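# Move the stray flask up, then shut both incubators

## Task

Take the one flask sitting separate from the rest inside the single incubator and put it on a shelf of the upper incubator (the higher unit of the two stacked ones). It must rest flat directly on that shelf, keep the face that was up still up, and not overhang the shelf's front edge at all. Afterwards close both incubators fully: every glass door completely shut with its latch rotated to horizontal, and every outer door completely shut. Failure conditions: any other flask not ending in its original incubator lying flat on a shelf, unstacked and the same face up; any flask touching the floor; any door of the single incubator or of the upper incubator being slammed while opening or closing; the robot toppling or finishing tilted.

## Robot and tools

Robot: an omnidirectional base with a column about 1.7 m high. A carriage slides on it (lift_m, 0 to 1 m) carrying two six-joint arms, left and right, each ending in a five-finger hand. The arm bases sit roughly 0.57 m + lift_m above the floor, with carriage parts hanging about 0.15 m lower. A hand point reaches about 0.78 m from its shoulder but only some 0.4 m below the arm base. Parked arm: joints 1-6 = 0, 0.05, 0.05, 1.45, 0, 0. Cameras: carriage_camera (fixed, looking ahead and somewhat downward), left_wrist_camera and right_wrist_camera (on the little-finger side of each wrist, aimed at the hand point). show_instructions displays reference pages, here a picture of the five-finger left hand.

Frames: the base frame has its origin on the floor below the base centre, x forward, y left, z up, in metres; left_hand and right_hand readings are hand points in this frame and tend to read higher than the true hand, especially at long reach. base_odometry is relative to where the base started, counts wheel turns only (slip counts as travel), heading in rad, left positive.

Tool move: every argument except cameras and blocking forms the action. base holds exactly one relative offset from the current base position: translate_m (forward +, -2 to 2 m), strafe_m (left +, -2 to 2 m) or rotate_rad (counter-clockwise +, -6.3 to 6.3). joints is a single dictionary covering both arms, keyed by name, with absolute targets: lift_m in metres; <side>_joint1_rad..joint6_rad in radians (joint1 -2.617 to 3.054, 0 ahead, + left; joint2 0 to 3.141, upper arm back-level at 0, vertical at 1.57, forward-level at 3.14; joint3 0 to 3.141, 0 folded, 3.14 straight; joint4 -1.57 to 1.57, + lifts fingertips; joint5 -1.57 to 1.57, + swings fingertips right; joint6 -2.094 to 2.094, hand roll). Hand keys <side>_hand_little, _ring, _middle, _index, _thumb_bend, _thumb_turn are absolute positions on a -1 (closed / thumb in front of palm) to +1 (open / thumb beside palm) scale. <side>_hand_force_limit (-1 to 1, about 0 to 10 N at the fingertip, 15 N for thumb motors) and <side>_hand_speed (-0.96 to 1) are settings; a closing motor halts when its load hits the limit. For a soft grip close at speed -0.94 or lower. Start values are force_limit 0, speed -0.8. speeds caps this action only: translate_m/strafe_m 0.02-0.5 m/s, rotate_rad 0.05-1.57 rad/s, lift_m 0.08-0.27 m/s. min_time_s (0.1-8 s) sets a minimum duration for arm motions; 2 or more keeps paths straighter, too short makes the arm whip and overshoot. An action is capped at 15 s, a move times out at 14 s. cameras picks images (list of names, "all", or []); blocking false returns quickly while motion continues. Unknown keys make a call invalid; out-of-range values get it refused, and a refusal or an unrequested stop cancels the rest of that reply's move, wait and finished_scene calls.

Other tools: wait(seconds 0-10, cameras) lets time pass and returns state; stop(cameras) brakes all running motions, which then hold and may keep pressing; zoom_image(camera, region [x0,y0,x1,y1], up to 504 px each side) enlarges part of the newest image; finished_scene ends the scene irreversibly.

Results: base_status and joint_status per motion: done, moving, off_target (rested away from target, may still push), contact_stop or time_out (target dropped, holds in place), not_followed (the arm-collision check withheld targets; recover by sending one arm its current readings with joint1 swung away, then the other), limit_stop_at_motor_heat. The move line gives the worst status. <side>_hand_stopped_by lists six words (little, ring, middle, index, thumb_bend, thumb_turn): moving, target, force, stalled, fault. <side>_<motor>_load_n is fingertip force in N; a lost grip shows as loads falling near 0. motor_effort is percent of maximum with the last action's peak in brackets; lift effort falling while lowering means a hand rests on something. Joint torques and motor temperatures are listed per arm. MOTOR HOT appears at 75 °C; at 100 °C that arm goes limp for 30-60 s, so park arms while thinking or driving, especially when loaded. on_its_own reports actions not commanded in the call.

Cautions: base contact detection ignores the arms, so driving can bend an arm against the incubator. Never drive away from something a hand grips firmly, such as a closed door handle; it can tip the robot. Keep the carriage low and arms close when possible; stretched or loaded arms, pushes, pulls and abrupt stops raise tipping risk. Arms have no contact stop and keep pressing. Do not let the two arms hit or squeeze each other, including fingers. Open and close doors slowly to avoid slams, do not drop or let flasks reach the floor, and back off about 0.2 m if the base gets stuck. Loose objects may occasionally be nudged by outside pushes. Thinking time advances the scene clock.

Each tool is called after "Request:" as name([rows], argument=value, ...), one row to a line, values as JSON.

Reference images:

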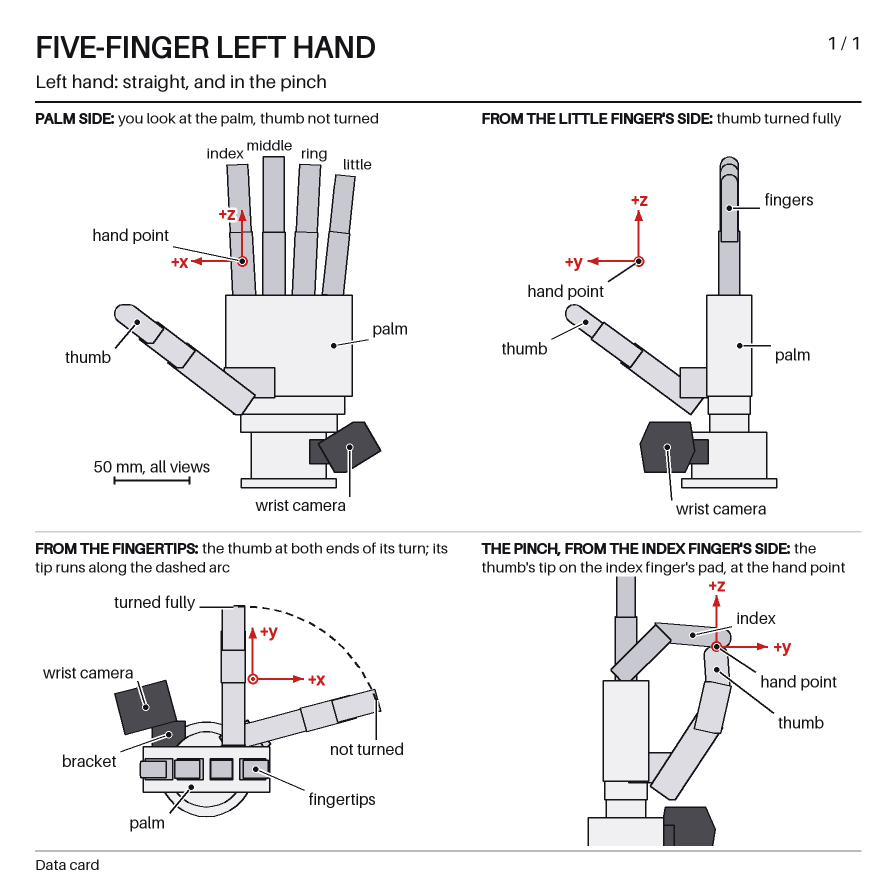

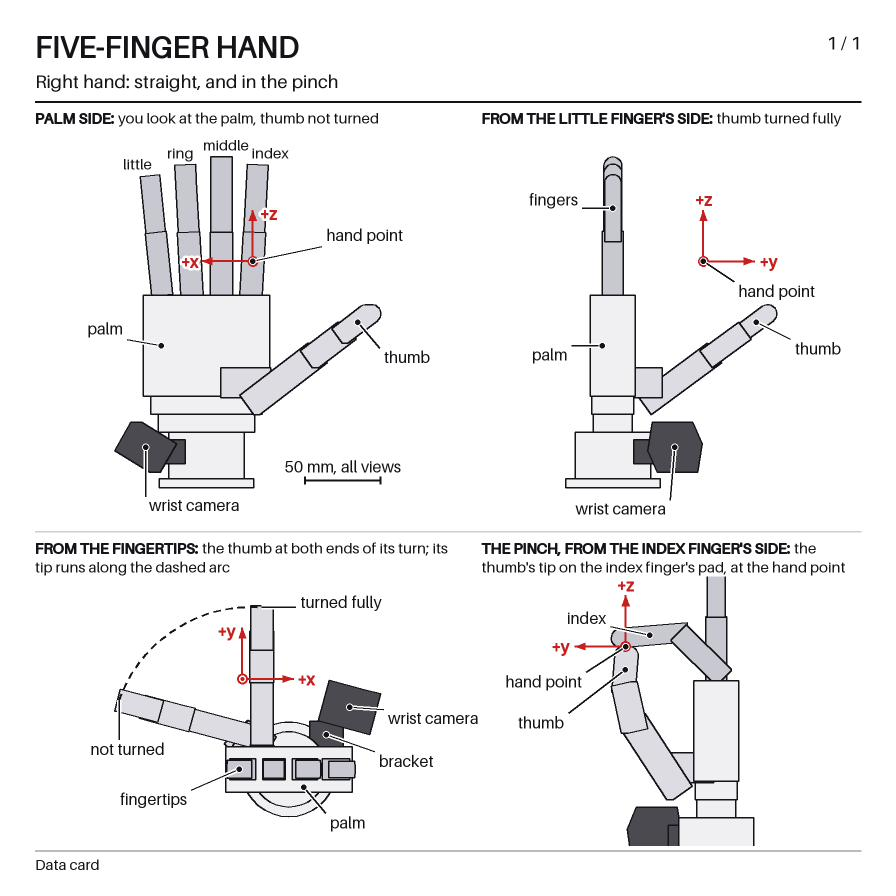

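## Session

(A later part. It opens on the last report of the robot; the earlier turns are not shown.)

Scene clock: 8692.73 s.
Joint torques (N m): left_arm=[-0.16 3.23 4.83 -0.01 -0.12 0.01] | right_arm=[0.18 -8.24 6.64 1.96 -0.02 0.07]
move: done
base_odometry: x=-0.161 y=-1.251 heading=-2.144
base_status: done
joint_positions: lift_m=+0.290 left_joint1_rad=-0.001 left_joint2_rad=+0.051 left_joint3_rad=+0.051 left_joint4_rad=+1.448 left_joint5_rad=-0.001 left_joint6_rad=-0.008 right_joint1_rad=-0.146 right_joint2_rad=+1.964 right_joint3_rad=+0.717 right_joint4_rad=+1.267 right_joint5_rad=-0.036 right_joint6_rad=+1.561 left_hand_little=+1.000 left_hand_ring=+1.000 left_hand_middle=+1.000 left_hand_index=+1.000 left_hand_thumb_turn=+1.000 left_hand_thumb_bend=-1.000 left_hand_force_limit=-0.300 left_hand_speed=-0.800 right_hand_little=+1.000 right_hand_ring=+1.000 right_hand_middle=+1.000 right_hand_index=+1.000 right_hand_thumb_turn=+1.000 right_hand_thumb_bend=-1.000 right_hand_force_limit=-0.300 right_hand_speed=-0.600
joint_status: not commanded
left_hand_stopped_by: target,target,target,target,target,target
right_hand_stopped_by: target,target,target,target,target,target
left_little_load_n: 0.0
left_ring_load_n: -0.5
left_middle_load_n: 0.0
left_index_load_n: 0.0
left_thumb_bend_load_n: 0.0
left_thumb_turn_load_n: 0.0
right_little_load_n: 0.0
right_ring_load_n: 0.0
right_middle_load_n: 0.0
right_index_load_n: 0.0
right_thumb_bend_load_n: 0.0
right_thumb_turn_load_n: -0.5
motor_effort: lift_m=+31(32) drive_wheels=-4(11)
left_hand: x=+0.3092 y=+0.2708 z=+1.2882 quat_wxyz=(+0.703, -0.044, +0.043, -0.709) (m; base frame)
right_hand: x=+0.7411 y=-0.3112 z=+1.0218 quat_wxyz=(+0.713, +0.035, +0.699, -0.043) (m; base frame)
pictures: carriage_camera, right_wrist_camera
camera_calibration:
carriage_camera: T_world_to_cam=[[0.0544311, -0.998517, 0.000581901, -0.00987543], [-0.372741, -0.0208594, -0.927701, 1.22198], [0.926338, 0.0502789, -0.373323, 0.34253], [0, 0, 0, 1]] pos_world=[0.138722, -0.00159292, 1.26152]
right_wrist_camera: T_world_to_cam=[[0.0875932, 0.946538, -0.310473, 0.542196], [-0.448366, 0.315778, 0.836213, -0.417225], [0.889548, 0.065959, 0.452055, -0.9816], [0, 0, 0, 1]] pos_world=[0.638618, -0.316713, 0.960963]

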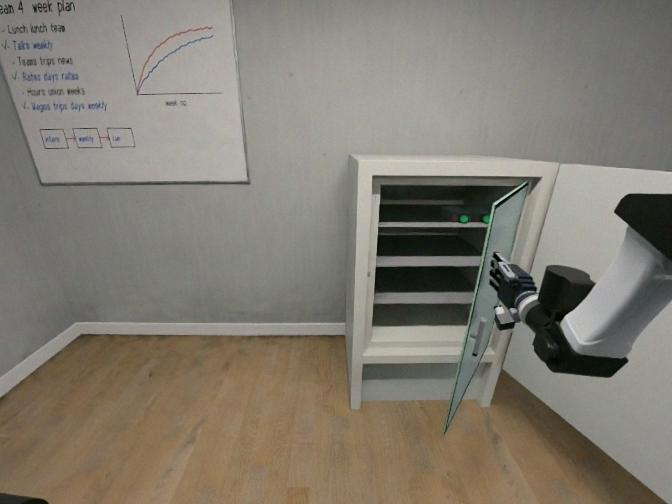

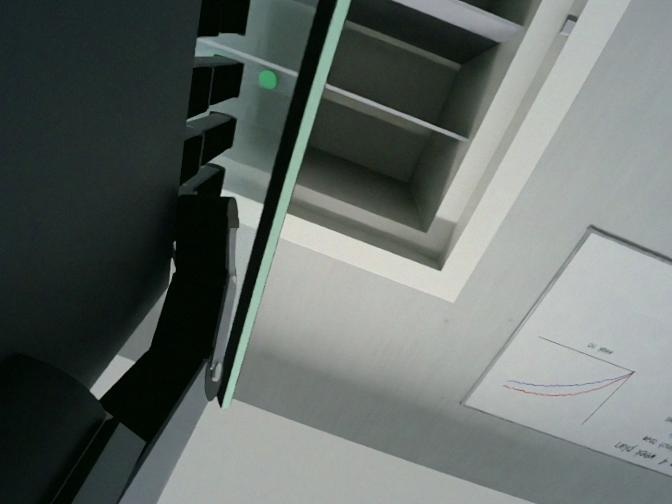

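Request:
move(base={"translate_m": 0.04}, speeds={"translate_m": 0.05})

Request:
move(base={"strafe_m": 0.06}, speeds={"strafe_m": 0.05})

Request:
move(base={"translate_m": 0.045}, speeds={"translate_m": 0.05})

Request:
move(base={"strafe_m": 0.05}, speeds={"strafe_m": 0.05}, cameras=["carriage_camera", "right_wrist_camera"])

Scene clock: 8704.67 s.
Joint torques (N m): left_arm=[-0.14 3.22 4.82 0.03 -0.06 0.01] | right_arm=[0.24 -8.25 6.64 1.96 -0.02 0.07]
move: done
base_odometry: x=-0.183 y=-1.285 heading=-2.144
base_status: done
joint_positions: lift_m=+0.290 left_joint1_rad=-0.001 left_joint2_rad=+0.051 left_joint3_rad=+0.051 left_joint4_rad=+1.448 left_joint5_rad=-0.001 left_joint6_rad=-0.008 right_joint1_rad=-0.146 right_joint2_rad=+1.964 right_joint3_rad=+0.717 right_joint4_rad=+1.267 right_joint5_rad=-0.036 right_joint6_rad=+1.561 left_hand_little=+1.000 left_hand_ring=+1.000 left_hand_middle=+1.000 left_hand_index=+1.000 left_hand_thumb_turn=+1.000 left_hand_thumb_bend=-1.000 left_hand_force_limit=-0.300 left_hand_speed=-0.800 right_hand_little=+1.000 right_hand_ring=+1.000 right_hand_middle=+1.000 right_hand_index=+1.000 right_hand_thumb_turn=+1.000 right_hand_thumb_bend=-1.000 right_hand_force_limit=-0.300 right_hand_speed=-0.600
joint_status: not commanded
left_hand_stopped_by: target,target,target,target,target,target
right_hand_stopped_by: target,target,target,target,target,target
left_little_load_n: 0.0
left_ring_load_n: 0.0
left_middle_load_n: -0.5
left_index_load_n: 0.0
left_thumb_bend_load_n: 0.0
left_thumb_turn_load_n: 0.0
right_little_load_n: 0.0
right_ring_load_n: 0.0
right_middle_load_n: 0.0
right_index_load_n: 0.0
right_thumb_bend_load_n: 0.0
right_thumb_turn_load_n: 0.0
motor_effort: lift_m=+31(32) drive_wheels=-6(13)
left_hand: x=+0.3092 y=+0.2708 z=+1.2882 quat_wxyz=(+0.703, -0.044, +0.043, -0.709) (m; base frame)
right_hand: x=+0.7411 y=-0.3113 z=+1.0218 quat_wxyz=(+0.713, +0.035, +0.699, -0.043) (m; base frame)
pictures: none

Scene clock: 8706.37 s.
Joint torques (N m): left_arm=[-0.14 3.23 4.82 -0.02 -0.07 0.01] | right_arm=[0.23 -8.24 6.65 1.96 -0.02 0.07]
move: done
base_odometry: x=-0.132 y=-1.317 heading=-2.144
base_status: done
joint_positions: lift_m=+0.290 left_joint1_rad=-0.001 left_joint2_rad=+0.051 left_joint3_rad=+0.051 left_joint4_rad=+1.448 left_joint5_rad=-0.001 left_joint6_rad=-0.008 right_joint1_rad=-0.146 right_joint2_rad=+1.964 right_joint3_rad=+0.717 right_joint4_rad=+1.267 right_joint5_rad=-0.036 right_joint6_rad=+1.561 left_hand_little=+1.000 left_hand_ring=+1.000 left_hand_middle=+1.000 left_hand_index=+1.000 left_hand_thumb_turn=+1.000 left_hand_thumb_bend=-1.000 left_hand_force_limit=-0.300 left_hand_speed=-0.800 right_hand_little=+1.000 right_hand_ring=+1.000 right_hand_middle=+1.000 right_hand_index=+1.000 right_hand_thumb_turn=+1.000 right_hand_thumb_bend=-1.000 right_hand_force_limit=-0.300 right_hand_speed=-0.600
joint_status: not commanded
left_hand_stopped_by: target,target,target,target,target,target
right_hand_stopped_by: target,target,target,target,target,target
left_little_load_n: 0.0
left_ring_load_n: 0.0
left_middle_load_n: 0.0
left_index_load_n: 0.0
left_thumb_bend_load_n: -0.5
left_thumb_turn_load_n: 0.0
right_little_load_n: 0.0
right_ring_load_n: 0.0
right_middle_load_n: 0.0
right_index_load_n: 0.0
right_thumb_bend_load_n: 0.0
right_thumb_turn_load_n: 0.0
motor_effort: lift_m=+32(32) drive_wheels=-4(10)
left_hand: x=+0.3092 y=+0.2708 z=+1.2882 quat_wxyz=(+0.703, -0.044, +0.043, -0.709) (m; base frame)
right_hand: x=+0.7411 y=-0.3110 z=+1.0218 quat_wxyz=(+0.713, +0.035, +0.699, -0.043) (m; base frame)
pictures: none

Scene clock: 8707.77 s.
Joint torques (N m): left_arm=[-0.16 3.23 4.82 -0.02 -0.07 0.01] | right_arm=[0.23 -8.18 6.64 1.96 -0.02 0.07]
move: done
base_odometry: x=-0.157 y=-1.355 heading=-2.144
base_status: done
joint_positions: lift_m=+0.290 left_joint1_rad=-0.001 left_joint2_rad=+0.051 left_joint3_rad=+0.051 left_joint4_rad=+1.449 left_joint5_rad=-0.001 left_joint6_rad=-0.008 right_joint1_rad=-0.146 right_joint2_rad=+1.964 right_joint3_rad=+0.717 right_joint4_rad=+1.267 right_joint5_rad=-0.036 right_joint6_rad=+1.561 left_hand_little=+1.000 left_hand_ring=+1.000 left_hand_middle=+1.000 left_hand_index=+1.000 left_hand_thumb_turn=+1.000 left_hand_thumb_bend=-1.000 left_hand_force_limit=-0.300 left_hand_speed=-0.800 right_hand_little=+1.000 right_hand_ring=+1.000 right_hand_middle=+1.000 right_hand_index=+1.000 right_hand_thumb_turn=+1.000 right_hand_thumb_bend=-1.000 right_hand_force_limit=-0.300 right_hand_speed=-0.600
joint_status: not commanded
left_hand_stopped_by: target,target,target,target,target,target
right_hand_stopped_by: target,target,target,target,target,target
left_little_load_n: 0.0
left_ring_load_n: 0.0
left_middle_load_n: 0.0
left_index_load_n: 0.0
left_thumb_bend_load_n: 0.0
left_thumb_turn_load_n: 0.0
right_little_load_n: 0.0
right_ring_load_n: 0.0
right_middle_load_n: 0.0
right_index_load_n: 0.0
right_thumb_bend_load_n: 0.0
right_thumb_turn_load_n: 0.0
motor_effort: lift_m=+32(32) drive_wheels=-6(11)
left_hand: x=+0.3091 y=+0.2708 z=+1.2882 quat_wxyz=(+0.703, -0.044, +0.043, -0.709) (m; base frame)
right_hand: x=+0.7411 y=-0.3113 z=+1.0218 quat_wxyz=(+0.713, +0.035, +0.699, -0.043) (m; base frame)
pictures: none

Scene clock: 8709.27 s.
Joint torques (N m): left_arm=[-0.14 3.23 4.82 -0.02 -0.03 0] | right_arm=[0.18 -8.23 6.64 1.96 -0.02 0.07]
move: done
base_odometry: x=-0.115 y=-1.383 heading=-2.144
base_status: done
joint_positions: lift_m=+0.290 left_joint1_rad=-0.001 left_joint2_rad=+0.051 left_joint3_rad=+0.051 left_joint4_rad=+1.449 left_joint5_rad=-0.001 left_joint6_rad=-0.008 right_joint1_rad=-0.145 right_joint2_rad=+1.964 right_joint3_rad=+0.717 right_joint4_rad=+1.267 right_joint5_rad=-0.036 right_joint6_rad=+1.561 left_hand_little=+1.000 left_hand_ring=+1.000 left_hand_middle=+1.000 left_hand_index=+1.000 left_hand_thumb_turn=+1.000 left_hand_thumb_bend=-1.000 left_hand_force_limit=-0.300 left_hand_speed=-0.800 right_hand_little=+1.000 right_hand_ring=+1.000 right_hand_middle=+1.000 right_hand_index=+1.000 right_hand_thumb_turn=+1.000 right_hand_thumb_bend=-1.000 right_hand_force_limit=-0.300 right_hand_speed=-0.600
joint_status: not commanded
left_hand_stopped_by: target,target,target,target,target,target
right_hand_stopped_by: target,target,target,target,target,target
left_little_load_n: 0.0
left_ring_load_n: 0.0
left_middle_load_n: 0.0
left_index_load_n: 0.0
left_thumb_bend_load_n: 0.0
left_thumb_turn_load_n: 0.0
right_little_load_n: 0.0
right_ring_load_n: 0.0
right_middle_load_n: 0.0
right_index_load_n: 0.0
right_thumb_bend_load_n: 0.0
right_thumb_turn_load_n: 0.0
motor_effort: lift_m=+31(32) drive_wheels=-4(12)
left_hand: x=+0.3091 y=+0.2707 z=+1.2882 quat_wxyz=(+0.703, -0.044, +0.043, -0.709) (m; base frame)
right_hand: x=+0.7411 y=-0.3107 z=+1.0218 quat_wxyz=(+0.713, +0.034, +0.699, -0.043) (m; base frame)
pictures: carriage_camera, right_wrist_camera
camera_calibration:
carriage_camera: T_world_to_cam=[[0.0544311, -0.998517, 0.000581901, -0.00987543], [-0.372741, -0.0208594, -0.927701, 1.22198], [0.926338, 0.0502789, -0.373323, 0.34253], [0, 0, 0, 1]] pos_world=[0.138722, -0.00159292, 1.26152]
right_wrist_camera: T_world_to_cam=[[0.0864877, 0.946663, -0.310403, 0.542592], [-0.448743, 0.315191, 0.836232, -0.417283], [0.889466, 0.0669672, 0.452068, -0.981259], [0, 0, 0, 1]] pos_world=[0.638617, -0.316415, 0.960963]

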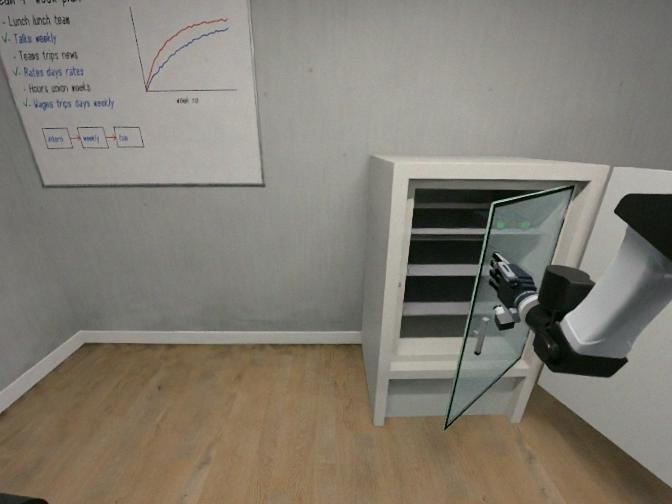

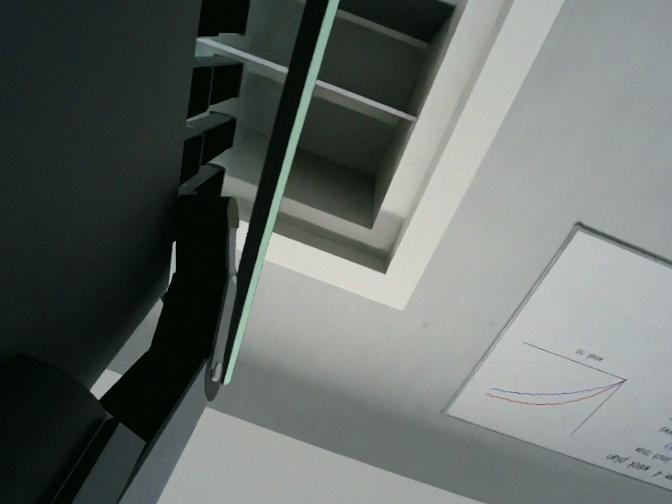

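Request:
move(base={"translate_m": 0.05}, speeds={"translate_m": 0.05})

Request:
move(base={"strafe_m": 0.05}, speeds={"strafe_m": 0.05})

Request:
move(base={"translate_m": 0.05}, speeds={"translate_m": 0.05}, cameras=["carriage_camera", "right_wrist_camera"])

Scene clock: 8728.03 s.
Joint torques (N m): left_arm=[-0.13 3.23 4.83 -0.02 -0.07 0.01] | right_arm=[0.16 -8.27 6.65 1.96 -0.02 0.07]
move: done
base_odometry: x=-0.142 y=-1.425 heading=-2.143
base_status: done
joint_positions: lift_m=+0.290 left_joint1_rad=-0.001 left_joint2_rad=+0.051 left_joint3_rad=+0.051 left_joint4_rad=+1.449 left_joint5_rad=-0.001 left_joint6_rad=-0.008 right_joint1_rad=-0.145 right_joint2_rad=+1.964 right_joint3_rad=+0.717 right_joint4_rad=+1.266 right_joint5_rad=-0.036 right_joint6_rad=+1.561 left_hand_little=+1.000 left_hand_ring=+1.000 left_hand_middle=+1.000 left_hand_index=+1.000 left_hand_thumb_turn=+1.000 left_hand_thumb_bend=-1.000 left_hand_force_limit=-0.300 left_hand_speed=-0.800 right_hand_little=+1.000 right_hand_ring=+1.000 right_hand_middle=+1.000 right_hand_index=+1.000 right_hand_thumb_turn=+1.000 right_hand_thumb_bend=-1.000 right_hand_force_limit=-0.300 right_hand_speed=-0.600
joint_status: not commanded
left_hand_stopped_by: target,target,target,target,target,target
right_hand_stopped_by: target,target,target,target,target,target
left_little_load_n: 0.0
left_ring_load_n: 0.0
left_middle_load_n: 0.0
left_index_load_n: 0.0
left_thumb_bend_load_n: 0.0
left_thumb_turn_load_n: 0.0
right_little_load_n: 0.0
right_ring_load_n: 0.0
right_middle_load_n: 0.0
right_index_load_n: 0.0
right_thumb_bend_load_n: 0.0
right_thumb_turn_load_n: 0.0
motor_effort: lift_m=+31(32) drive_wheels=-6(11)
left_hand: x=+0.3091 y=+0.2707 z=+1.2882 quat_wxyz=(+0.703, -0.044, +0.043, -0.709) (m; base frame)
right_hand: x=+0.7411 y=-0.3108 z=+1.0217 quat_wxyz=(+0.713, +0.035, +0.699, -0.043) (m; base frame)
pictures: none

Scene clock: 8729.53 s.
Joint torques (N m): left_arm=[-0.14 3.23 4.82 -0.02 -0.04 0.01] | right_arm=[0.13 -8.27 6.64 1.96 -0.01 0.07]
move: done
base_odometry: x=-0.100 y=-1.452 heading=-2.144
base_status: done
joint_positions: lift_m=+0.290 left_joint1_rad=-0.001 left_joint2_rad=+0.051 left_joint3_rad=+0.051 left_joint4_rad=+1.449 left_joint5_rad=-0.001 left_joint6_rad=-0.008 right_joint1_rad=-0.145 right_joint2_rad=+1.964 right_joint3_rad=+0.717 right_joint4_rad=+1.266 right_joint5_rad=-0.036 right_joint6_rad=+1.561 left_hand_little=+1.000 left_hand_ring=+1.000 left_hand_middle=+1.000 left_hand_index=+1.000 left_hand_thumb_turn=+1.000 left_hand_thumb_bend=-1.000 left_hand_force_limit=-0.300 left_hand_speed=-0.800 right_hand_little=+1.000 right_hand_ring=+1.000 right_hand_middle=+1.000 right_hand_index=+1.000 right_hand_thumb_turn=+1.000 right_hand_thumb_bend=-1.000 right_hand_force_limit=-0.300 right_hand_speed=-0.600
joint_status: not commanded
left_hand_stopped_by: target,target,target,target,target,target
right_hand_stopped_by: target,target,target,target,target,target
left_little_load_n: 0.5
left_ring_load_n: 0.0
left_middle_load_n: 0.0
left_index_load_n: 0.0
left_thumb_bend_load_n: 0.0
left_thumb_turn_load_n: 0.0
right_little_load_n: 0.0
right_ring_load_n: 0.0
right_middle_load_n: 0.0
right_index_load_n: 0.0
right_thumb_bend_load_n: 0.0
right_thumb_turn_load_n: 0.0
motor_effort: lift_m=+32(32) drive_wheels=-4(11)
left_hand: x=+0.3091 y=+0.2707 z=+1.2882 quat_wxyz=(+0.703, -0.044, +0.043, -0.709) (m; base frame)
right_hand: x=+0.7411 y=-0.3105 z=+1.0217 quat_wxyz=(+0.713, +0.034, +0.699, -0.043) (m; base frame)
pictures: none

Scene clock: 8731.03 s.
Joint torques (N m): left_arm=[-0.17 3.23 4.83 -0.02 -0.08 0.01] | right_arm=[0.17 -8.24 6.64 1.96 -0.02 0.07]
move: done
base_odometry: x=-0.127 y=-1.494 heading=-2.143
base_status: done
joint_positions: lift_m=+0.290 left_joint1_rad=-0.001 left_joint2_rad=+0.051 left_joint3_rad=+0.051 left_joint4_rad=+1.449 left_joint5_rad=-0.001 left_joint6_rad=-0.008 right_joint1_rad=-0.145 right_joint2_rad=+1.964 right_joint3_rad=+0.717 right_joint4_rad=+1.266 right_joint5_rad=-0.036 right_joint6_rad=+1.561 left_hand_little=+1.000 left_hand_ring=+1.000 left_hand_middle=+1.000 left_hand_index=+1.000 left_hand_thumb_turn=+1.000 left_hand_thumb_bend=-1.000 left_hand_force_limit=-0.300 left_hand_speed=-0.800 right_hand_little=+1.000 right_hand_ring=+1.000 right_hand_middle=+1.000 right_hand_index=+1.000 right_hand_thumb_turn=+1.000 right_hand_thumb_bend=-1.000 right_hand_force_limit=-0.300 right_hand_speed=-0.600
joint_status: not commanded
left_hand_stopped_by: target,target,target,target,target,target
right_hand_stopped_by: target,target,target,target,target,target
left_little_load_n: -0.5
left_ring_load_n: 0.0
left_middle_load_n: 0.0
left_index_load_n: 0.0
left_thumb_bend_load_n: 0.0
left_thumb_turn_load_n: 0.0
right_little_load_n: 0.0
right_ring_load_n: 0.0
right_middle_load_n: 0.0
right_index_load_n: 0.0
right_thumb_bend_load_n: -0.5
right_thumb_turn_load_n: -0.5
motor_effort: lift_m=+32(32) drive_wheels=-6(13)
left_hand: x=+0.3091 y=+0.2707 z=+1.2882 quat_wxyz=(+0.703, -0.044, +0.043, -0.709) (m; base frame)
right_hand: x=+0.7411 y=-0.3108 z=+1.0217 quat_wxyz=(+0.713, +0.035, +0.699, -0.043) (m; base frame)
pictures: carriage_camera, right_wrist_camera
camera_calibration:
carriage_camera: T_world_to_cam=[[0.0544311, -0.998517, 0.000581901, -0.00987543], [-0.372741, -0.0208594, -0.927701, 1.22198], [0.926338, 0.0502789, -0.373323, 0.34253], [0, 0, 0, 1]] pos_world=[0.138722, -0.00159292, 1.26152]
right_wrist_camera: T_world_to_cam=[[0.086771, 0.946629, -0.310427, 0.542423], [-0.448239, 0.315377, 0.836433, -0.417739], [0.889693, 0.0665672, 0.451681, -0.981159], [0, 0, 0, 1]] pos_world=[0.638617, -0.316415, 0.960964]

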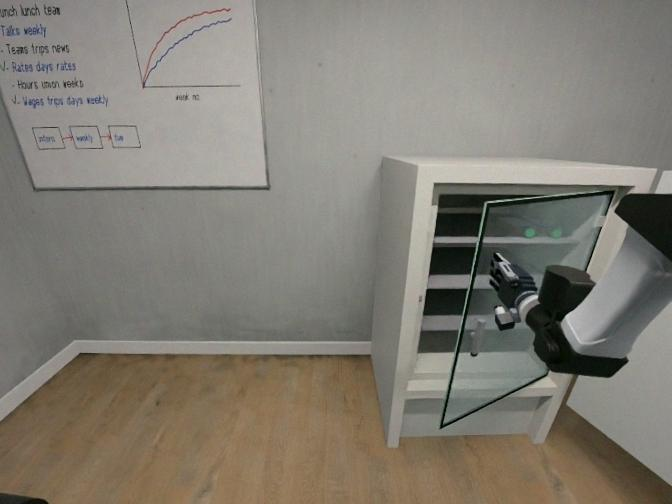

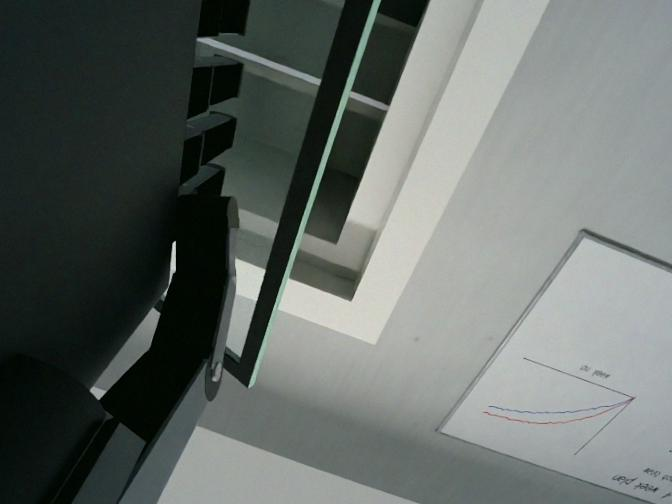

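Request:
move(base={"strafe_m": 0.04}, speeds={"strafe_m": 0.05})

Request:
move(base={"translate_m": 0.05}, speeds={"translate_m": 0.04})

Request:
move(base={"strafe_m": 0.03}, speeds={"strafe_m": 0.05})

Request:
move(base={"translate_m": 0.05}, speeds={"translate_m": 0.04}, cameras=["carriage_camera", "right_wrist_camera"])

Scene clock: 8741.23 s.
Joint torques (N m): left_arm=[-0.17 3.22 4.83 -0.02 -0.08 0.01] | right_arm=[0.13 -8.24 6.64 1.96 -0.01 0.07]
move: done
base_odometry: x=-0.093 y=-1.516 heading=-2.143
base_status: done
joint_positions: lift_m=+0.290 left_joint1_rad=-0.001 left_joint2_rad=+0.051 left_joint3_rad=+0.051 left_joint4_rad=+1.449 left_joint5_rad=+0.000 left_joint6_rad=-0.008 right_joint1_rad=-0.145 right_joint2_rad=+1.964 right_joint3_rad=+0.717 right_joint4_rad=+1.266 right_joint5_rad=-0.036 right_joint6_rad=+1.561 left_hand_little=+1.000 left_hand_ring=+1.000 left_hand_middle=+1.000 left_hand_index=+1.000 left_hand_thumb_turn=+1.000 left_hand_thumb_bend=-1.000 left_hand_force_limit=-0.300 left_hand_speed=-0.800 right_hand_little=+1.000 right_hand_ring=+1.000 right_hand_middle=+1.000 right_hand_index=+1.000 right_hand_thumb_turn=+1.000 right_hand_thumb_bend=-1.000 right_hand_force_limit=-0.300 right_hand_speed=-0.600
joint_status: not commanded
left_hand_stopped_by: target,target,target,target,target,target
right_hand_stopped_by: target,target,target,target,target,target
left_little_load_n: 0.0
left_ring_load_n: 0.5
left_middle_load_n: 0.0
left_index_load_n: 0.0
left_thumb_bend_load_n: 0.0
left_thumb_turn_load_n: 0.0
right_little_load_n: 0.0
right_ring_load_n: 0.0
right_middle_load_n: 0.0
right_index_load_n: 0.0
right_thumb_bend_load_n: 0.0
right_thumb_turn_load_n: 0.0
motor_effort: lift_m=+32(32) drive_wheels=-4(12)
left_hand: x=+0.3091 y=+0.2707 z=+1.2882 quat_wxyz=(+0.703, -0.043, +0.043, -0.709) (m; base frame)
right_hand: x=+0.7411 y=-0.3105 z=+1.0217 quat_wxyz=(+0.713, +0.034, +0.699, -0.043) (m; base frame)
pictures: none

Scene clock: 8743.00 s.
Joint torques (N m): left_arm=[-0.16 3.23 4.82 -0.06 -0.07 0.01] | right_arm=[0.12 -8.21 6.64 1.97 -0.01 0.07]
move: done
base_odometry: x=-0.120 y=-1.558 heading=-2.143
base_status: done
joint_positions: lift_m=+0.290 left_joint1_rad=-0.001 left_joint2_rad=+0.051 left_joint3_rad=+0.051 left_joint4_rad=+1.448 left_joint5_rad=+0.000 left_joint6_rad=-0.008 right_joint1_rad=-0.145 right_joint2_rad=+1.964 right_joint3_rad=+0.717 right_joint4_rad=+1.266 right_joint5_rad=-0.036 right_joint6_rad=+1.561 left_hand_little=+1.000 left_hand_ring=+1.000 left_hand_middle=+1.000 left_hand_index=+1.000 left_hand_thumb_turn=+1.000 left_hand_thumb_bend=-1.000 left_hand_force_limit=-0.300 left_hand_speed=-0.800 right_hand_little=+1.000 right_hand_ring=+1.000 right_hand_middle=+1.000 right_hand_index=+1.000 right_hand_thumb_turn=+1.000 right_hand_thumb_bend=-1.000 right_hand_force_limit=-0.300 right_hand_speed=-0.600
joint_status: not commanded
left_hand_stopped_by: target,target,target,target,target,target
right_hand_stopped_by: target,target,target,target,target,target
left_little_load_n: 0.0
left_ring_load_n: 0.0
left_middle_load_n: 0.0
left_index_load_n: 0.0
left_thumb_bend_load_n: 0.0
left_thumb_turn_load_n: 0.0
right_little_load_n: 0.0
right_ring_load_n: 0.0
right_middle_load_n: 0.0
right_index_load_n: 0.0
right_thumb_bend_load_n: 0.0
right_thumb_turn_load_n: 0.0
motor_effort: lift_m=+32(32) drive_wheels=-4(11)
left_hand: x=+0.3092 y=+0.2707 z=+1.2881 quat_wxyz=(+0.703, -0.044, +0.043, -0.709) (m; base frame)
right_hand: x=+0.7411 y=-0.3105 z=+1.0217 quat_wxyz=(+0.713, +0.034, +0.699, -0.043) (m; base frame)
pictures: none

Scene clock: 8744.10 s.
Joint torques (N m): left_arm=[-0.14 3.23 4.82 -0.01 -0.09 0.01] | right_arm=[0.09 -8.24 6.64 1.96 -0.01 0.07]
move: done
base_odometry: x=-0.095 y=-1.575 heading=-2.143
base_status: done
joint_positions: lift_m=+0.290 left_joint1_rad=-0.001 left_joint2_rad=+0.051 left_joint3_rad=+0.051 left_joint4_rad=+1.448 left_joint5_rad=+0.000 left_joint6_rad=-0.008 right_joint1_rad=-0.145 right_joint2_rad=+1.964 right_joint3_rad=+0.717 right_joint4_rad=+1.266 right_joint5_rad=-0.037 right_joint6_rad=+1.561 left_hand_little=+1.000 left_hand_ring=+1.000 left_hand_middle=+1.000 left_hand_index=+1.000 left_hand_thumb_turn=+1.000 left_hand_thumb_bend=-1.000 left_hand_force_limit=-0.300 left_hand_speed=-0.800 right_hand_little=+1.000 right_hand_ring=+1.000 right_hand_middle=+1.000 right_hand_index=+1.000 right_hand_thumb_turn=+1.000 right_hand_thumb_bend=-1.000 right_hand_force_limit=-0.300 right_hand_speed=-0.600
joint_status: not commanded
left_hand_stopped_by: target,target,target,target,target,target
right_hand_stopped_by: target,target,target,target,target,target
left_little_load_n: 0.0
left_ring_load_n: 0.0
left_middle_load_n: 0.0
left_index_load_n: 0.0
left_thumb_bend_load_n: 0.0
left_thumb_turn_load_n: 0.0
right_little_load_n: 0.0
right_ring_load_n: 0.0
right_middle_load_n: 0.0
right_index_load_n: 0.0
right_thumb_bend_load_n: 0.0
right_thumb_turn_load_n: 0.0
motor_effort: lift_m=+32(32) drive_wheels=-5(11)
left_hand: x=+0.3092 y=+0.2707 z=+1.2881 quat_wxyz=(+0.703, -0.044, +0.043, -0.709) (m; base frame)
right_hand: x=+0.7411 y=-0.3102 z=+1.0217 quat_wxyz=(+0.713, +0.034, +0.699, -0.042) (m; base frame)
pictures: none

Scene clock: 8745.87 s.
Joint torques (N m): left_arm=[-0.16 3.25 4.82 -0.01 -0.08 0.01] | right_arm=[0.09 -8.21 6.64 1.96 0.01 0.07]
move: done
base_odometry: x=-0.122 y=-1.617 heading=-2.143
base_status: done
joint_positions: lift_m=+0.290 left_joint1_rad=-0.001 left_joint2_rad=+0.051 left_joint3_rad=+0.051 left_joint4_rad=+1.448 left_joint5_rad=+0.000 left_joint6_rad=-0.008 right_joint1_rad=-0.145 right_joint2_rad=+1.964 right_joint3_rad=+0.717 right_joint4_rad=+1.267 right_joint5_rad=-0.039 right_joint6_rad=+1.561 left_hand_little=+1.000 left_hand_ring=+1.000 left_hand_middle=+1.000 left_hand_index=+1.000 left_hand_thumb_turn=+1.000 left_hand_thumb_bend=-1.000 left_hand_force_limit=-0.300 left_hand_speed=-0.800 right_hand_little=+1.000 right_hand_ring=+1.000 right_hand_middle=+1.000 right_hand_index=+1.000 right_hand_thumb_turn=+1.000 right_hand_thumb_bend=-1.000 right_hand_force_limit=-0.300 right_hand_speed=-0.600
joint_status: not commanded
left_hand_stopped_by: target,target,target,target,target,target
right_hand_stopped_by: target,target,target,target,target,target
left_little_load_n: 0.0
left_ring_load_n: 0.0
left_middle_load_n: 0.0
left_index_load_n: 0.0
left_thumb_bend_load_n: 0.0
left_thumb_turn_load_n: 0.0
right_little_load_n: 0.0
right_ring_load_n: 0.0
right_middle_load_n: 0.0
right_index_load_n: 0.0
right_thumb_bend_load_n: -0.5
right_thumb_turn_load_n: 0.0
motor_effort: lift_m=+31(32) drive_wheels=-4(10)
left_hand: x=+0.3093 y=+0.2707 z=+1.2881 quat_wxyz=(+0.703, -0.044, +0.043, -0.709) (m; base frame)
right_hand: x=+0.7410 y=-0.3098 z=+1.0218 quat_wxyz=(+0.713, +0.033, +0.699, -0.042) (m; base frame)
pictures: carriage_camera, right_wrist_camera
camera_calibration:
carriage_camera: T_world_to_cam=[[0.0544311, -0.998517, 0.000581901, -0.00987543], [-0.372741, -0.0208594, -0.927701, 1.22198], [0.926338, 0.0502789, -0.373323, 0.34253], [0, 0, 0, 1]] pos_world=[0.138722, -0.00159292, 1.26152]
right_wrist_camera: T_world_to_cam=[[0.0832071, 0.946932, -0.310477, 0.54429], [-0.449827, 0.3137, 0.83621, -0.417273], [0.889231, 0.0700822, 0.452058, -0.980065], [0, 0, 0, 1]] pos_world=[0.638515, -0.315822, 0.960963]

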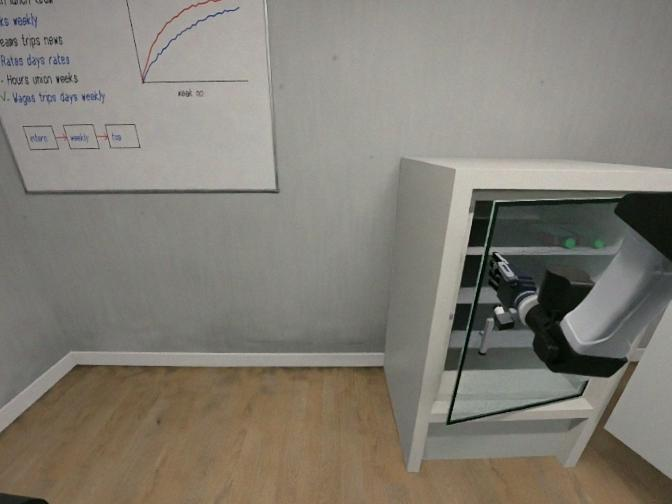

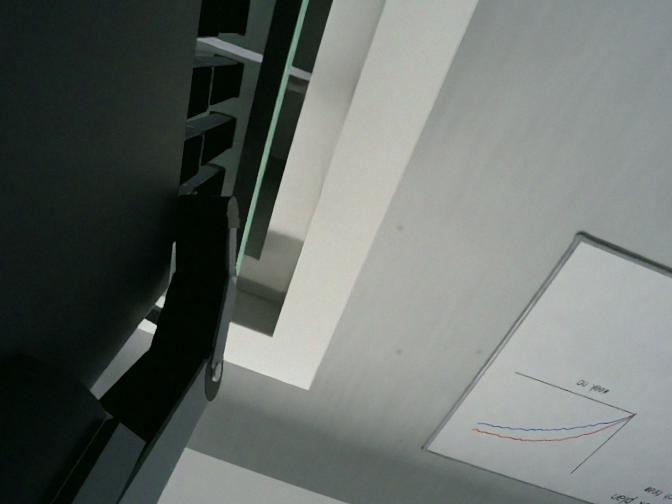

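Request:
move(base={"strafe_m": -0.035}, speeds={"strafe_m": 0.05})

Request:
move(base={"translate_m": 0.06}, speeds={"translate_m": 0.04}, cameras=["carriage_camera", "right_wrist_camera"])

Scene clock: 8755.00 s.
Joint torques (N m): left_arm=[-0.16 3.22 4.82 0 -0.07 0.01] | right_arm=[0.09 -8.24 6.63 1.96 0.02 0.07]
move: done
base_odometry: x=-0.151 y=-1.598 heading=-2.143
base_status: done
joint_positions: lift_m=+0.290 left_joint1_rad=-0.001 left_joint2_rad=+0.051 left_joint3_rad=+0.051 left_joint4_rad=+1.448 left_joint5_rad=-0.001 left_joint6_rad=-0.008 right_joint1_rad=-0.145 right_joint2_rad=+1.964 right_joint3_rad=+0.717 right_joint4_rad=+1.267 right_joint5_rad=-0.040 right_joint6_rad=+1.561 left_hand_little=+1.000 left_hand_ring=+1.000 left_hand_middle=+1.000 left_hand_index=+1.000 left_hand_thumb_turn=+1.000 left_hand_thumb_bend=-1.000 left_hand_force_limit=-0.300 left_hand_speed=-0.800 right_hand_little=+1.000 right_hand_ring=+1.000 right_hand_middle=+1.000 right_hand_index=+1.000 right_hand_thumb_turn=+1.000 right_hand_thumb_bend=-1.000 right_hand_force_limit=-0.300 right_hand_speed=-0.600
joint_status: not commanded
left_hand_stopped_by: target,target,target,target,target,target
right_hand_stopped_by: target,target,target,target,target,target
left_little_load_n: 0.0
left_ring_load_n: 0.0
left_middle_load_n: 0.0
left_index_load_n: 0.0
left_thumb_bend_load_n: 0.0
left_thumb_turn_load_n: 0.0
right_little_load_n: 0.0
right_ring_load_n: 0.0
right_middle_load_n: 0.0
right_index_load_n: 0.0
right_thumb_bend_load_n: 0.0
right_thumb_turn_load_n: 0.0
motor_effort: lift_m=+32(32) drive_wheels=-4(8)
left_hand: x=+0.3093 y=+0.2708 z=+1.2881 quat_wxyz=(+0.703, -0.044, +0.043, -0.709) (m; base frame)
right_hand: x=+0.7409 y=-0.3096 z=+1.0218 quat_wxyz=(+0.713, +0.033, +0.699, -0.041) (m; base frame)
pictures: none

Scene clock: 8757.03 s.
Joint torques (N m): left_arm=[-0.17 3.23 4.82 -0.02 -0.07 0] | right_arm=[0.1 -8.27 6.65 1.96 0.03 0.07]
move: done
base_odometry: x=-0.184 y=-1.648 heading=-2.143
base_status: done
joint_positions: lift_m=+0.290 left_joint1_rad=-0.001 left_joint2_rad=+0.051 left_joint3_rad=+0.051 left_joint4_rad=+1.449 left_joint5_rad=-0.001 left_joint6_rad=-0.008 right_joint1_rad=-0.145 right_joint2_rad=+1.964 right_joint3_rad=+0.717 right_joint4_rad=+1.267 right_joint5_rad=-0.041 right_joint6_rad=+1.561 left_hand_little=+1.000 left_hand_ring=+1.000 left_hand_middle=+1.000 left_hand_index=+1.000 left_hand_thumb_turn=+1.000 left_hand_thumb_bend=-1.000 left_hand_force_limit=-0.300 left_hand_speed=-0.800 right_hand_little=+1.000 right_hand_ring=+1.000 right_hand_middle=+1.000 right_hand_index=+1.000 right_hand_thumb_turn=+1.000 right_hand_thumb_bend=-1.000 right_hand_force_limit=-0.300 right_hand_speed=-0.600
joint_status: not commanded
left_hand_stopped_by: target,target,target,target,target,target
right_hand_stopped_by: target,target,target,target,target,target
left_little_load_n: 0.0
left_ring_load_n: 0.0
left_middle_load_n: 0.0
left_index_load_n: 0.0
left_thumb_bend_load_n: 0.0
left_thumb_turn_load_n: 0.0
right_little_load_n: 0.0
right_ring_load_n: 0.0
right_middle_load_n: 0.0
right_index_load_n: 0.0
right_thumb_bend_load_n: 0.0
right_thumb_turn_load_n: 0.0
motor_effort: lift_m=+32(32) drive_wheels=-4(11)
left_hand: x=+0.3091 y=+0.2707 z=+1.2882 quat_wxyz=(+0.703, -0.044, +0.043, -0.709) (m; base frame)
right_hand: x=+0.7409 y=-0.3095 z=+1.0218 quat_wxyz=(+0.713, +0.033, +0.699, -0.041) (m; base frame)
pictures: carriage_camera, right_wrist_camera
camera_calibration:
carriage_camera: T_world_to_cam=[[0.0544311, -0.998517, 0.000581901, -0.00987543], [-0.372741, -0.0208594, -0.927701, 1.22198], [0.926338, 0.0502789, -0.373323, 0.34253], [0, 0, 0, 1]] pos_world=[0.138722, -0.00159292, 1.26152]
right_wrist_camera: T_world_to_cam=[[0.0818021, 0.947062, -0.310453, 0.545027], [-0.450291, 0.313011, 0.836219, -0.417309], [0.889127, 0.0713899, 0.452059, -0.97951], [0, 0, 0, 1]] pos_world=[0.638414, -0.315625, 0.960963]

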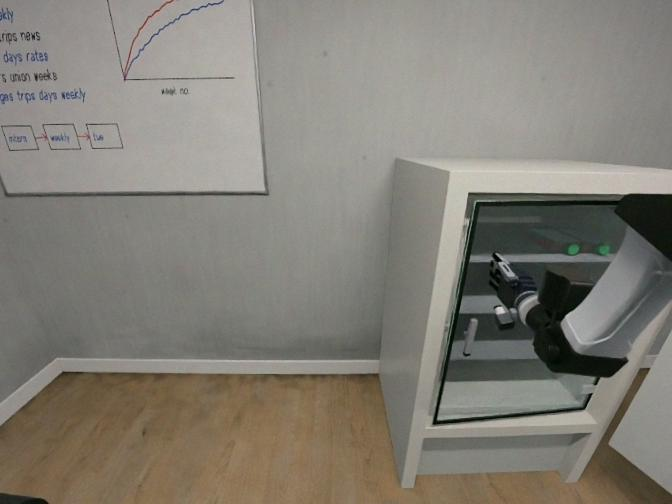

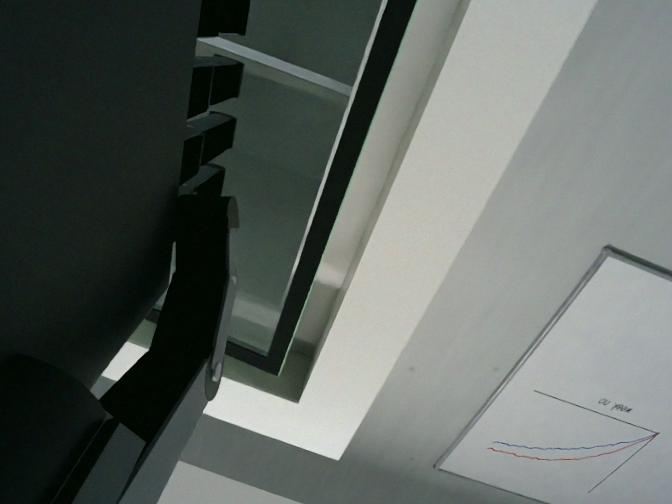

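Request:
move(base={"translate_m": 0.05}, speeds={"translate_m": 0.03}, cameras=["carriage_camera", "right_wrist_camera"])

Scene clock: 8770.73 s.
Joint torques (N m): left_arm=[-0.14 3.23 4.83 -0.02 -0.07 0.01] | right_arm=[0.1 -8.23 6.61 1.96 0.03 0.07]
move: done
base_odometry: x=-0.211 y=-1.690 heading=-2.144
base_status: done
joint_positions: lift_m=+0.290 left_joint1_rad=-0.001 left_joint2_rad=+0.051 left_joint3_rad=+0.051 left_joint4_rad=+1.449 left_joint5_rad=-0.001 left_joint6_rad=-0.008 right_joint1_rad=-0.145 right_joint2_rad=+1.964 right_joint3_rad=+0.717 right_joint4_rad=+1.267 right_joint5_rad=-0.041 right_joint6_rad=+1.561 left_hand_little=+1.000 left_hand_ring=+1.000 left_hand_middle=+1.000 left_hand_index=+1.000 left_hand_thumb_turn=+1.000 left_hand_thumb_bend=-1.000 left_hand_force_limit=-0.300 left_hand_speed=-0.800 right_hand_little=+1.000 right_hand_ring=+1.000 right_hand_middle=+1.000 right_hand_index=+1.000 right_hand_thumb_turn=+1.000 right_hand_thumb_bend=-1.000 right_hand_force_limit=-0.300 right_hand_speed=-0.600
joint_status: not commanded
left_hand_stopped_by: target,target,target,target,target,target
right_hand_stopped_by: target,target,target,target,target,target
left_little_load_n: 0.0
left_ring_load_n: 0.0
left_middle_load_n: 0.0
left_index_load_n: 0.0
left_thumb_bend_load_n: 0.0
left_thumb_turn_load_n: 0.0
right_little_load_n: 0.0
right_ring_load_n: 0.0
right_middle_load_n: 0.0
right_index_load_n: 0.0
right_thumb_bend_load_n: -0.5
right_thumb_turn_load_n: 0.0
motor_effort: lift_m=+32(32) drive_wheels=-5(14)
left_hand: x=+0.3089 y=+0.2707 z=+1.2883 quat_wxyz=(+0.703, -0.043, +0.043, -0.709) (m; base frame)
right_hand: x=+0.7409 y=-0.3094 z=+1.0218 quat_wxyz=(+0.713, +0.032, +0.699, -0.041) (m; base frame)
pictures: carriage_camera, right_wrist_camera
camera_calibration:
carriage_camera: T_world_to_cam=[[0.0544311, -0.998517, 0.000581901, -0.00987543], [-0.372741, -0.0208594, -0.927701, 1.22198], [0.926338, 0.0502789, -0.373323, 0.34253], [0, 0, 0, 1]] pos_world=[0.138722, -0.00159292, 1.26152]
right_wrist_camera: T_world_to_cam=[[0.0814195, 0.947066, -0.310542, 0.545359], [-0.450411, 0.312908, 0.836193, -0.41724], [0.889101, 0.0717891, 0.452046, -0.979355], [0, 0, 0, 1]] pos_world=[0.638413, -0.315626, 0.960963]

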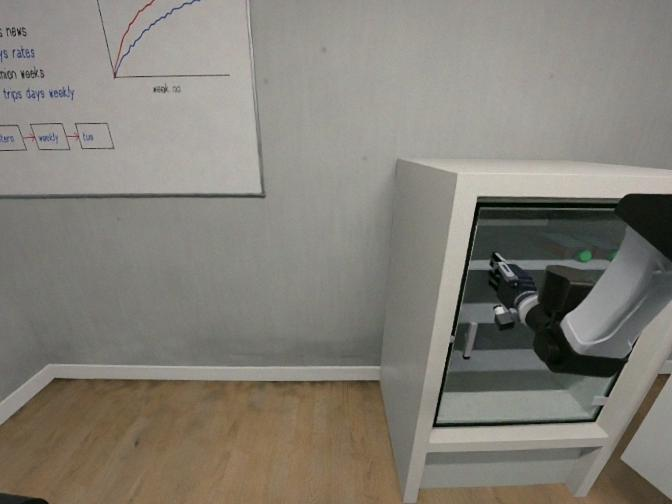

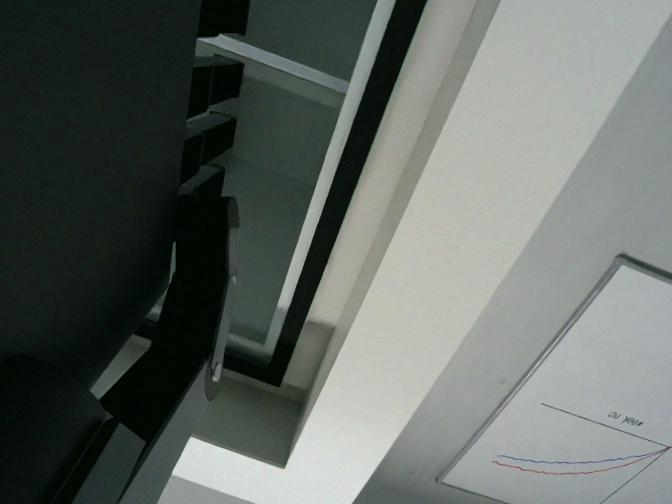

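Request:
move(base={"translate_m": 0.02}, speeds={"translate_m": 0.02})

Request:
move(base={"translate_m": 0.02}, speeds={"translate_m": 0.02}, cameras=["carriage_camera", "right_wrist_camera"])

Request:
zoom_image(camera="carriage_camera", region=[410, 180, 560, 330])

Scene clock: 8786.73 s.
Joint torques (N m): left_arm=[-0.14 3.19 4.82 -0.09 -0.07 0] | right_arm=[0.28 -7.84 12.46 1.02 0.11 0.07]
move: done
base_odometry: x=-0.222 y=-1.707 heading=-2.144
base_status: done
joint_positions: lift_m=+0.290 left_joint1_rad=-0.001 left_joint2_rad=+0.051 left_joint3_rad=+0.051 left_joint4_rad=+1.450 left_joint5_rad=-0.001 left_joint6_rad=-0.008 right_joint1_rad=-0.147 right_joint2_rad=+1.964 right_joint3_rad=+0.646 right_joint4_rad=+1.359 right_joint5_rad=-0.048 right_joint6_rad=+1.561 left_hand_little=+1.000 left_hand_ring=+1.000 left_hand_middle=+1.000 left_hand_index=+1.000 left_hand_thumb_turn=+1.000 left_hand_thumb_bend=-1.000 left_hand_force_limit=-0.300 left_hand_speed=-0.800 right_hand_little=+1.000 right_hand_ring=+1.000 right_hand_middle=+1.000 right_hand_index=+1.000 right_hand_thumb_turn=+1.000 right_hand_thumb_bend=-1.000 right_hand_force_limit=-0.300 right_hand_speed=-0.600
joint_status: not commanded
left_hand_stopped_by: target,target,target,target,target,target
right_hand_stopped_by: target,target,target,target,target,target
left_little_load_n: 0.0
left_ring_load_n: 0.0
left_middle_load_n: 0.0
left_index_load_n: 0.0
left_thumb_bend_load_n: 0.0
left_thumb_turn_load_n: 0.0
right_little_load_n: 0.0
right_ring_load_n: 0.0
right_middle_load_n: -0.5
right_index_load_n: 0.0
right_thumb_bend_load_n: 0.0
right_thumb_turn_load_n: 0.0
motor_effort: lift_m=+32(32) drive_wheels=+14(19)
left_hand: x=+0.3087 y=+0.2707 z=+1.2883 quat_wxyz=(+0.703, -0.043, +0.042, -0.709) (m; base frame)
right_hand: x=+0.7246 y=-0.3066 z=+1.0184 quat_wxyz=(+0.720, +0.030, +0.692, -0.040) (m; base frame)
pictures: none

Scene clock: 8788.20 s.
Joint torques (N m): left_arm=[-0.14 3.26 4.83 -0.05 -0.07 0.01] | right_arm=[0.68 -6.12 18.61 0.3 0.11 0.07]
move: done
base_odometry: x=-0.233 y=-1.723 heading=-2.145
base_status: done
joint_positions: lift_m=+0.290 left_joint1_rad=-0.001 left_joint2_rad=+0.051 left_joint3_rad=+0.051 left_joint4_rad=+1.451 left_joint5_rad=-0.001 left_joint6_rad=-0.008 right_joint1_rad=-0.151 right_joint2_rad=+1.951 right_joint3_rad=+0.572 right_joint4_rad=+1.430 right_joint5_rad=-0.050 right_joint6_rad=+1.561 left_hand_little=+1.000 left_hand_ring=+1.000 left_hand_middle=+1.000 left_hand_index=+1.000 left_hand_thumb_turn=+1.000 left_hand_thumb_bend=-1.000 left_hand_force_limit=-0.300 left_hand_speed=-0.800 right_hand_little=+1.000 right_hand_ring=+1.000 right_hand_middle=+1.000 right_hand_index=+1.000 right_hand_thumb_turn=+1.000 right_hand_thumb_bend=-1.000 right_hand_force_limit=-0.300 right_hand_speed=-0.600
joint_status: not commanded
left_hand_stopped_by: target,target,target,target,target,target
right_hand_stopped_by: target,target,target,target,target,target
left_little_load_n: -0.5
left_ring_load_n: 0.0
left_middle_load_n: 0.0
left_index_load_n: 0.0
left_thumb_bend_load_n: 0.0
left_thumb_turn_load_n: 0.0
right_little_load_n: 0.0
right_ring_load_n: 0.0
right_middle_load_n: -1.5
right_index_load_n: 0.0
right_thumb_bend_load_n: -0.5
right_thumb_turn_load_n: 0.0
motor_effort: lift_m=+31(32) drive_wheels=+21(26)
left_hand: x=+0.3085 y=+0.2707 z=+1.2884 quat_wxyz=(+0.703, -0.043, +0.042, -0.709) (m; base frame)
right_hand: x=+0.7073 y=-0.3058 z=+1.0156 quat_wxyz=(+0.724, +0.030, +0.688, -0.041) (m; base frame)
pictures: carriage_camera, right_wrist_camera
camera_calibration:
carriage_camera: T_world_to_cam=[[0.0544311, -0.998517, 0.000581901, -0.00987543], [-0.372741, -0.0208594, -0.927701, 1.22198], [0.926338, 0.0502789, -0.373323, 0.34253], [0, 0, 0, 1]] pos_world=[0.138722, -0.00159292, 1.26152]
right_wrist_camera: T_world_to_cam=[[0.0886311, 0.94574, -0.312604, 0.539392], [-0.477111, 0.315802, 0.820143, -0.392265], [0.874363, 0.0764564, 0.479212, -0.962765], [0, 0, 0, 1]] pos_world=[0.606845, -0.312637, 0.951698]

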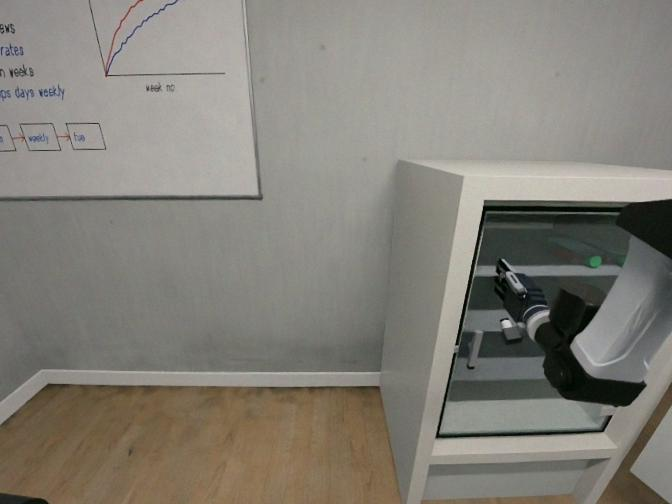

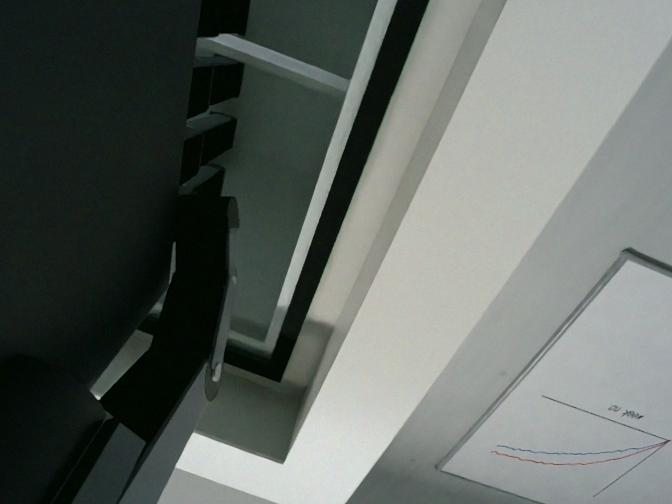

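Scaled by 3.360.

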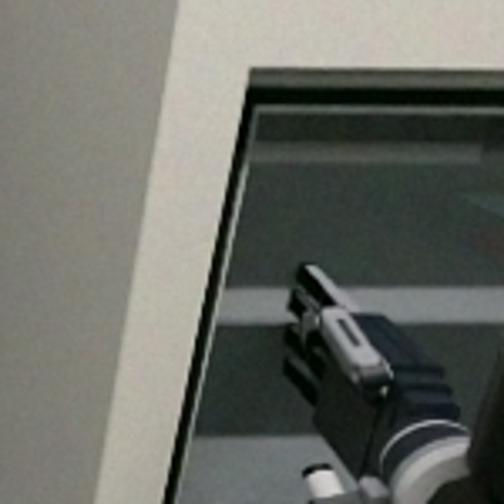

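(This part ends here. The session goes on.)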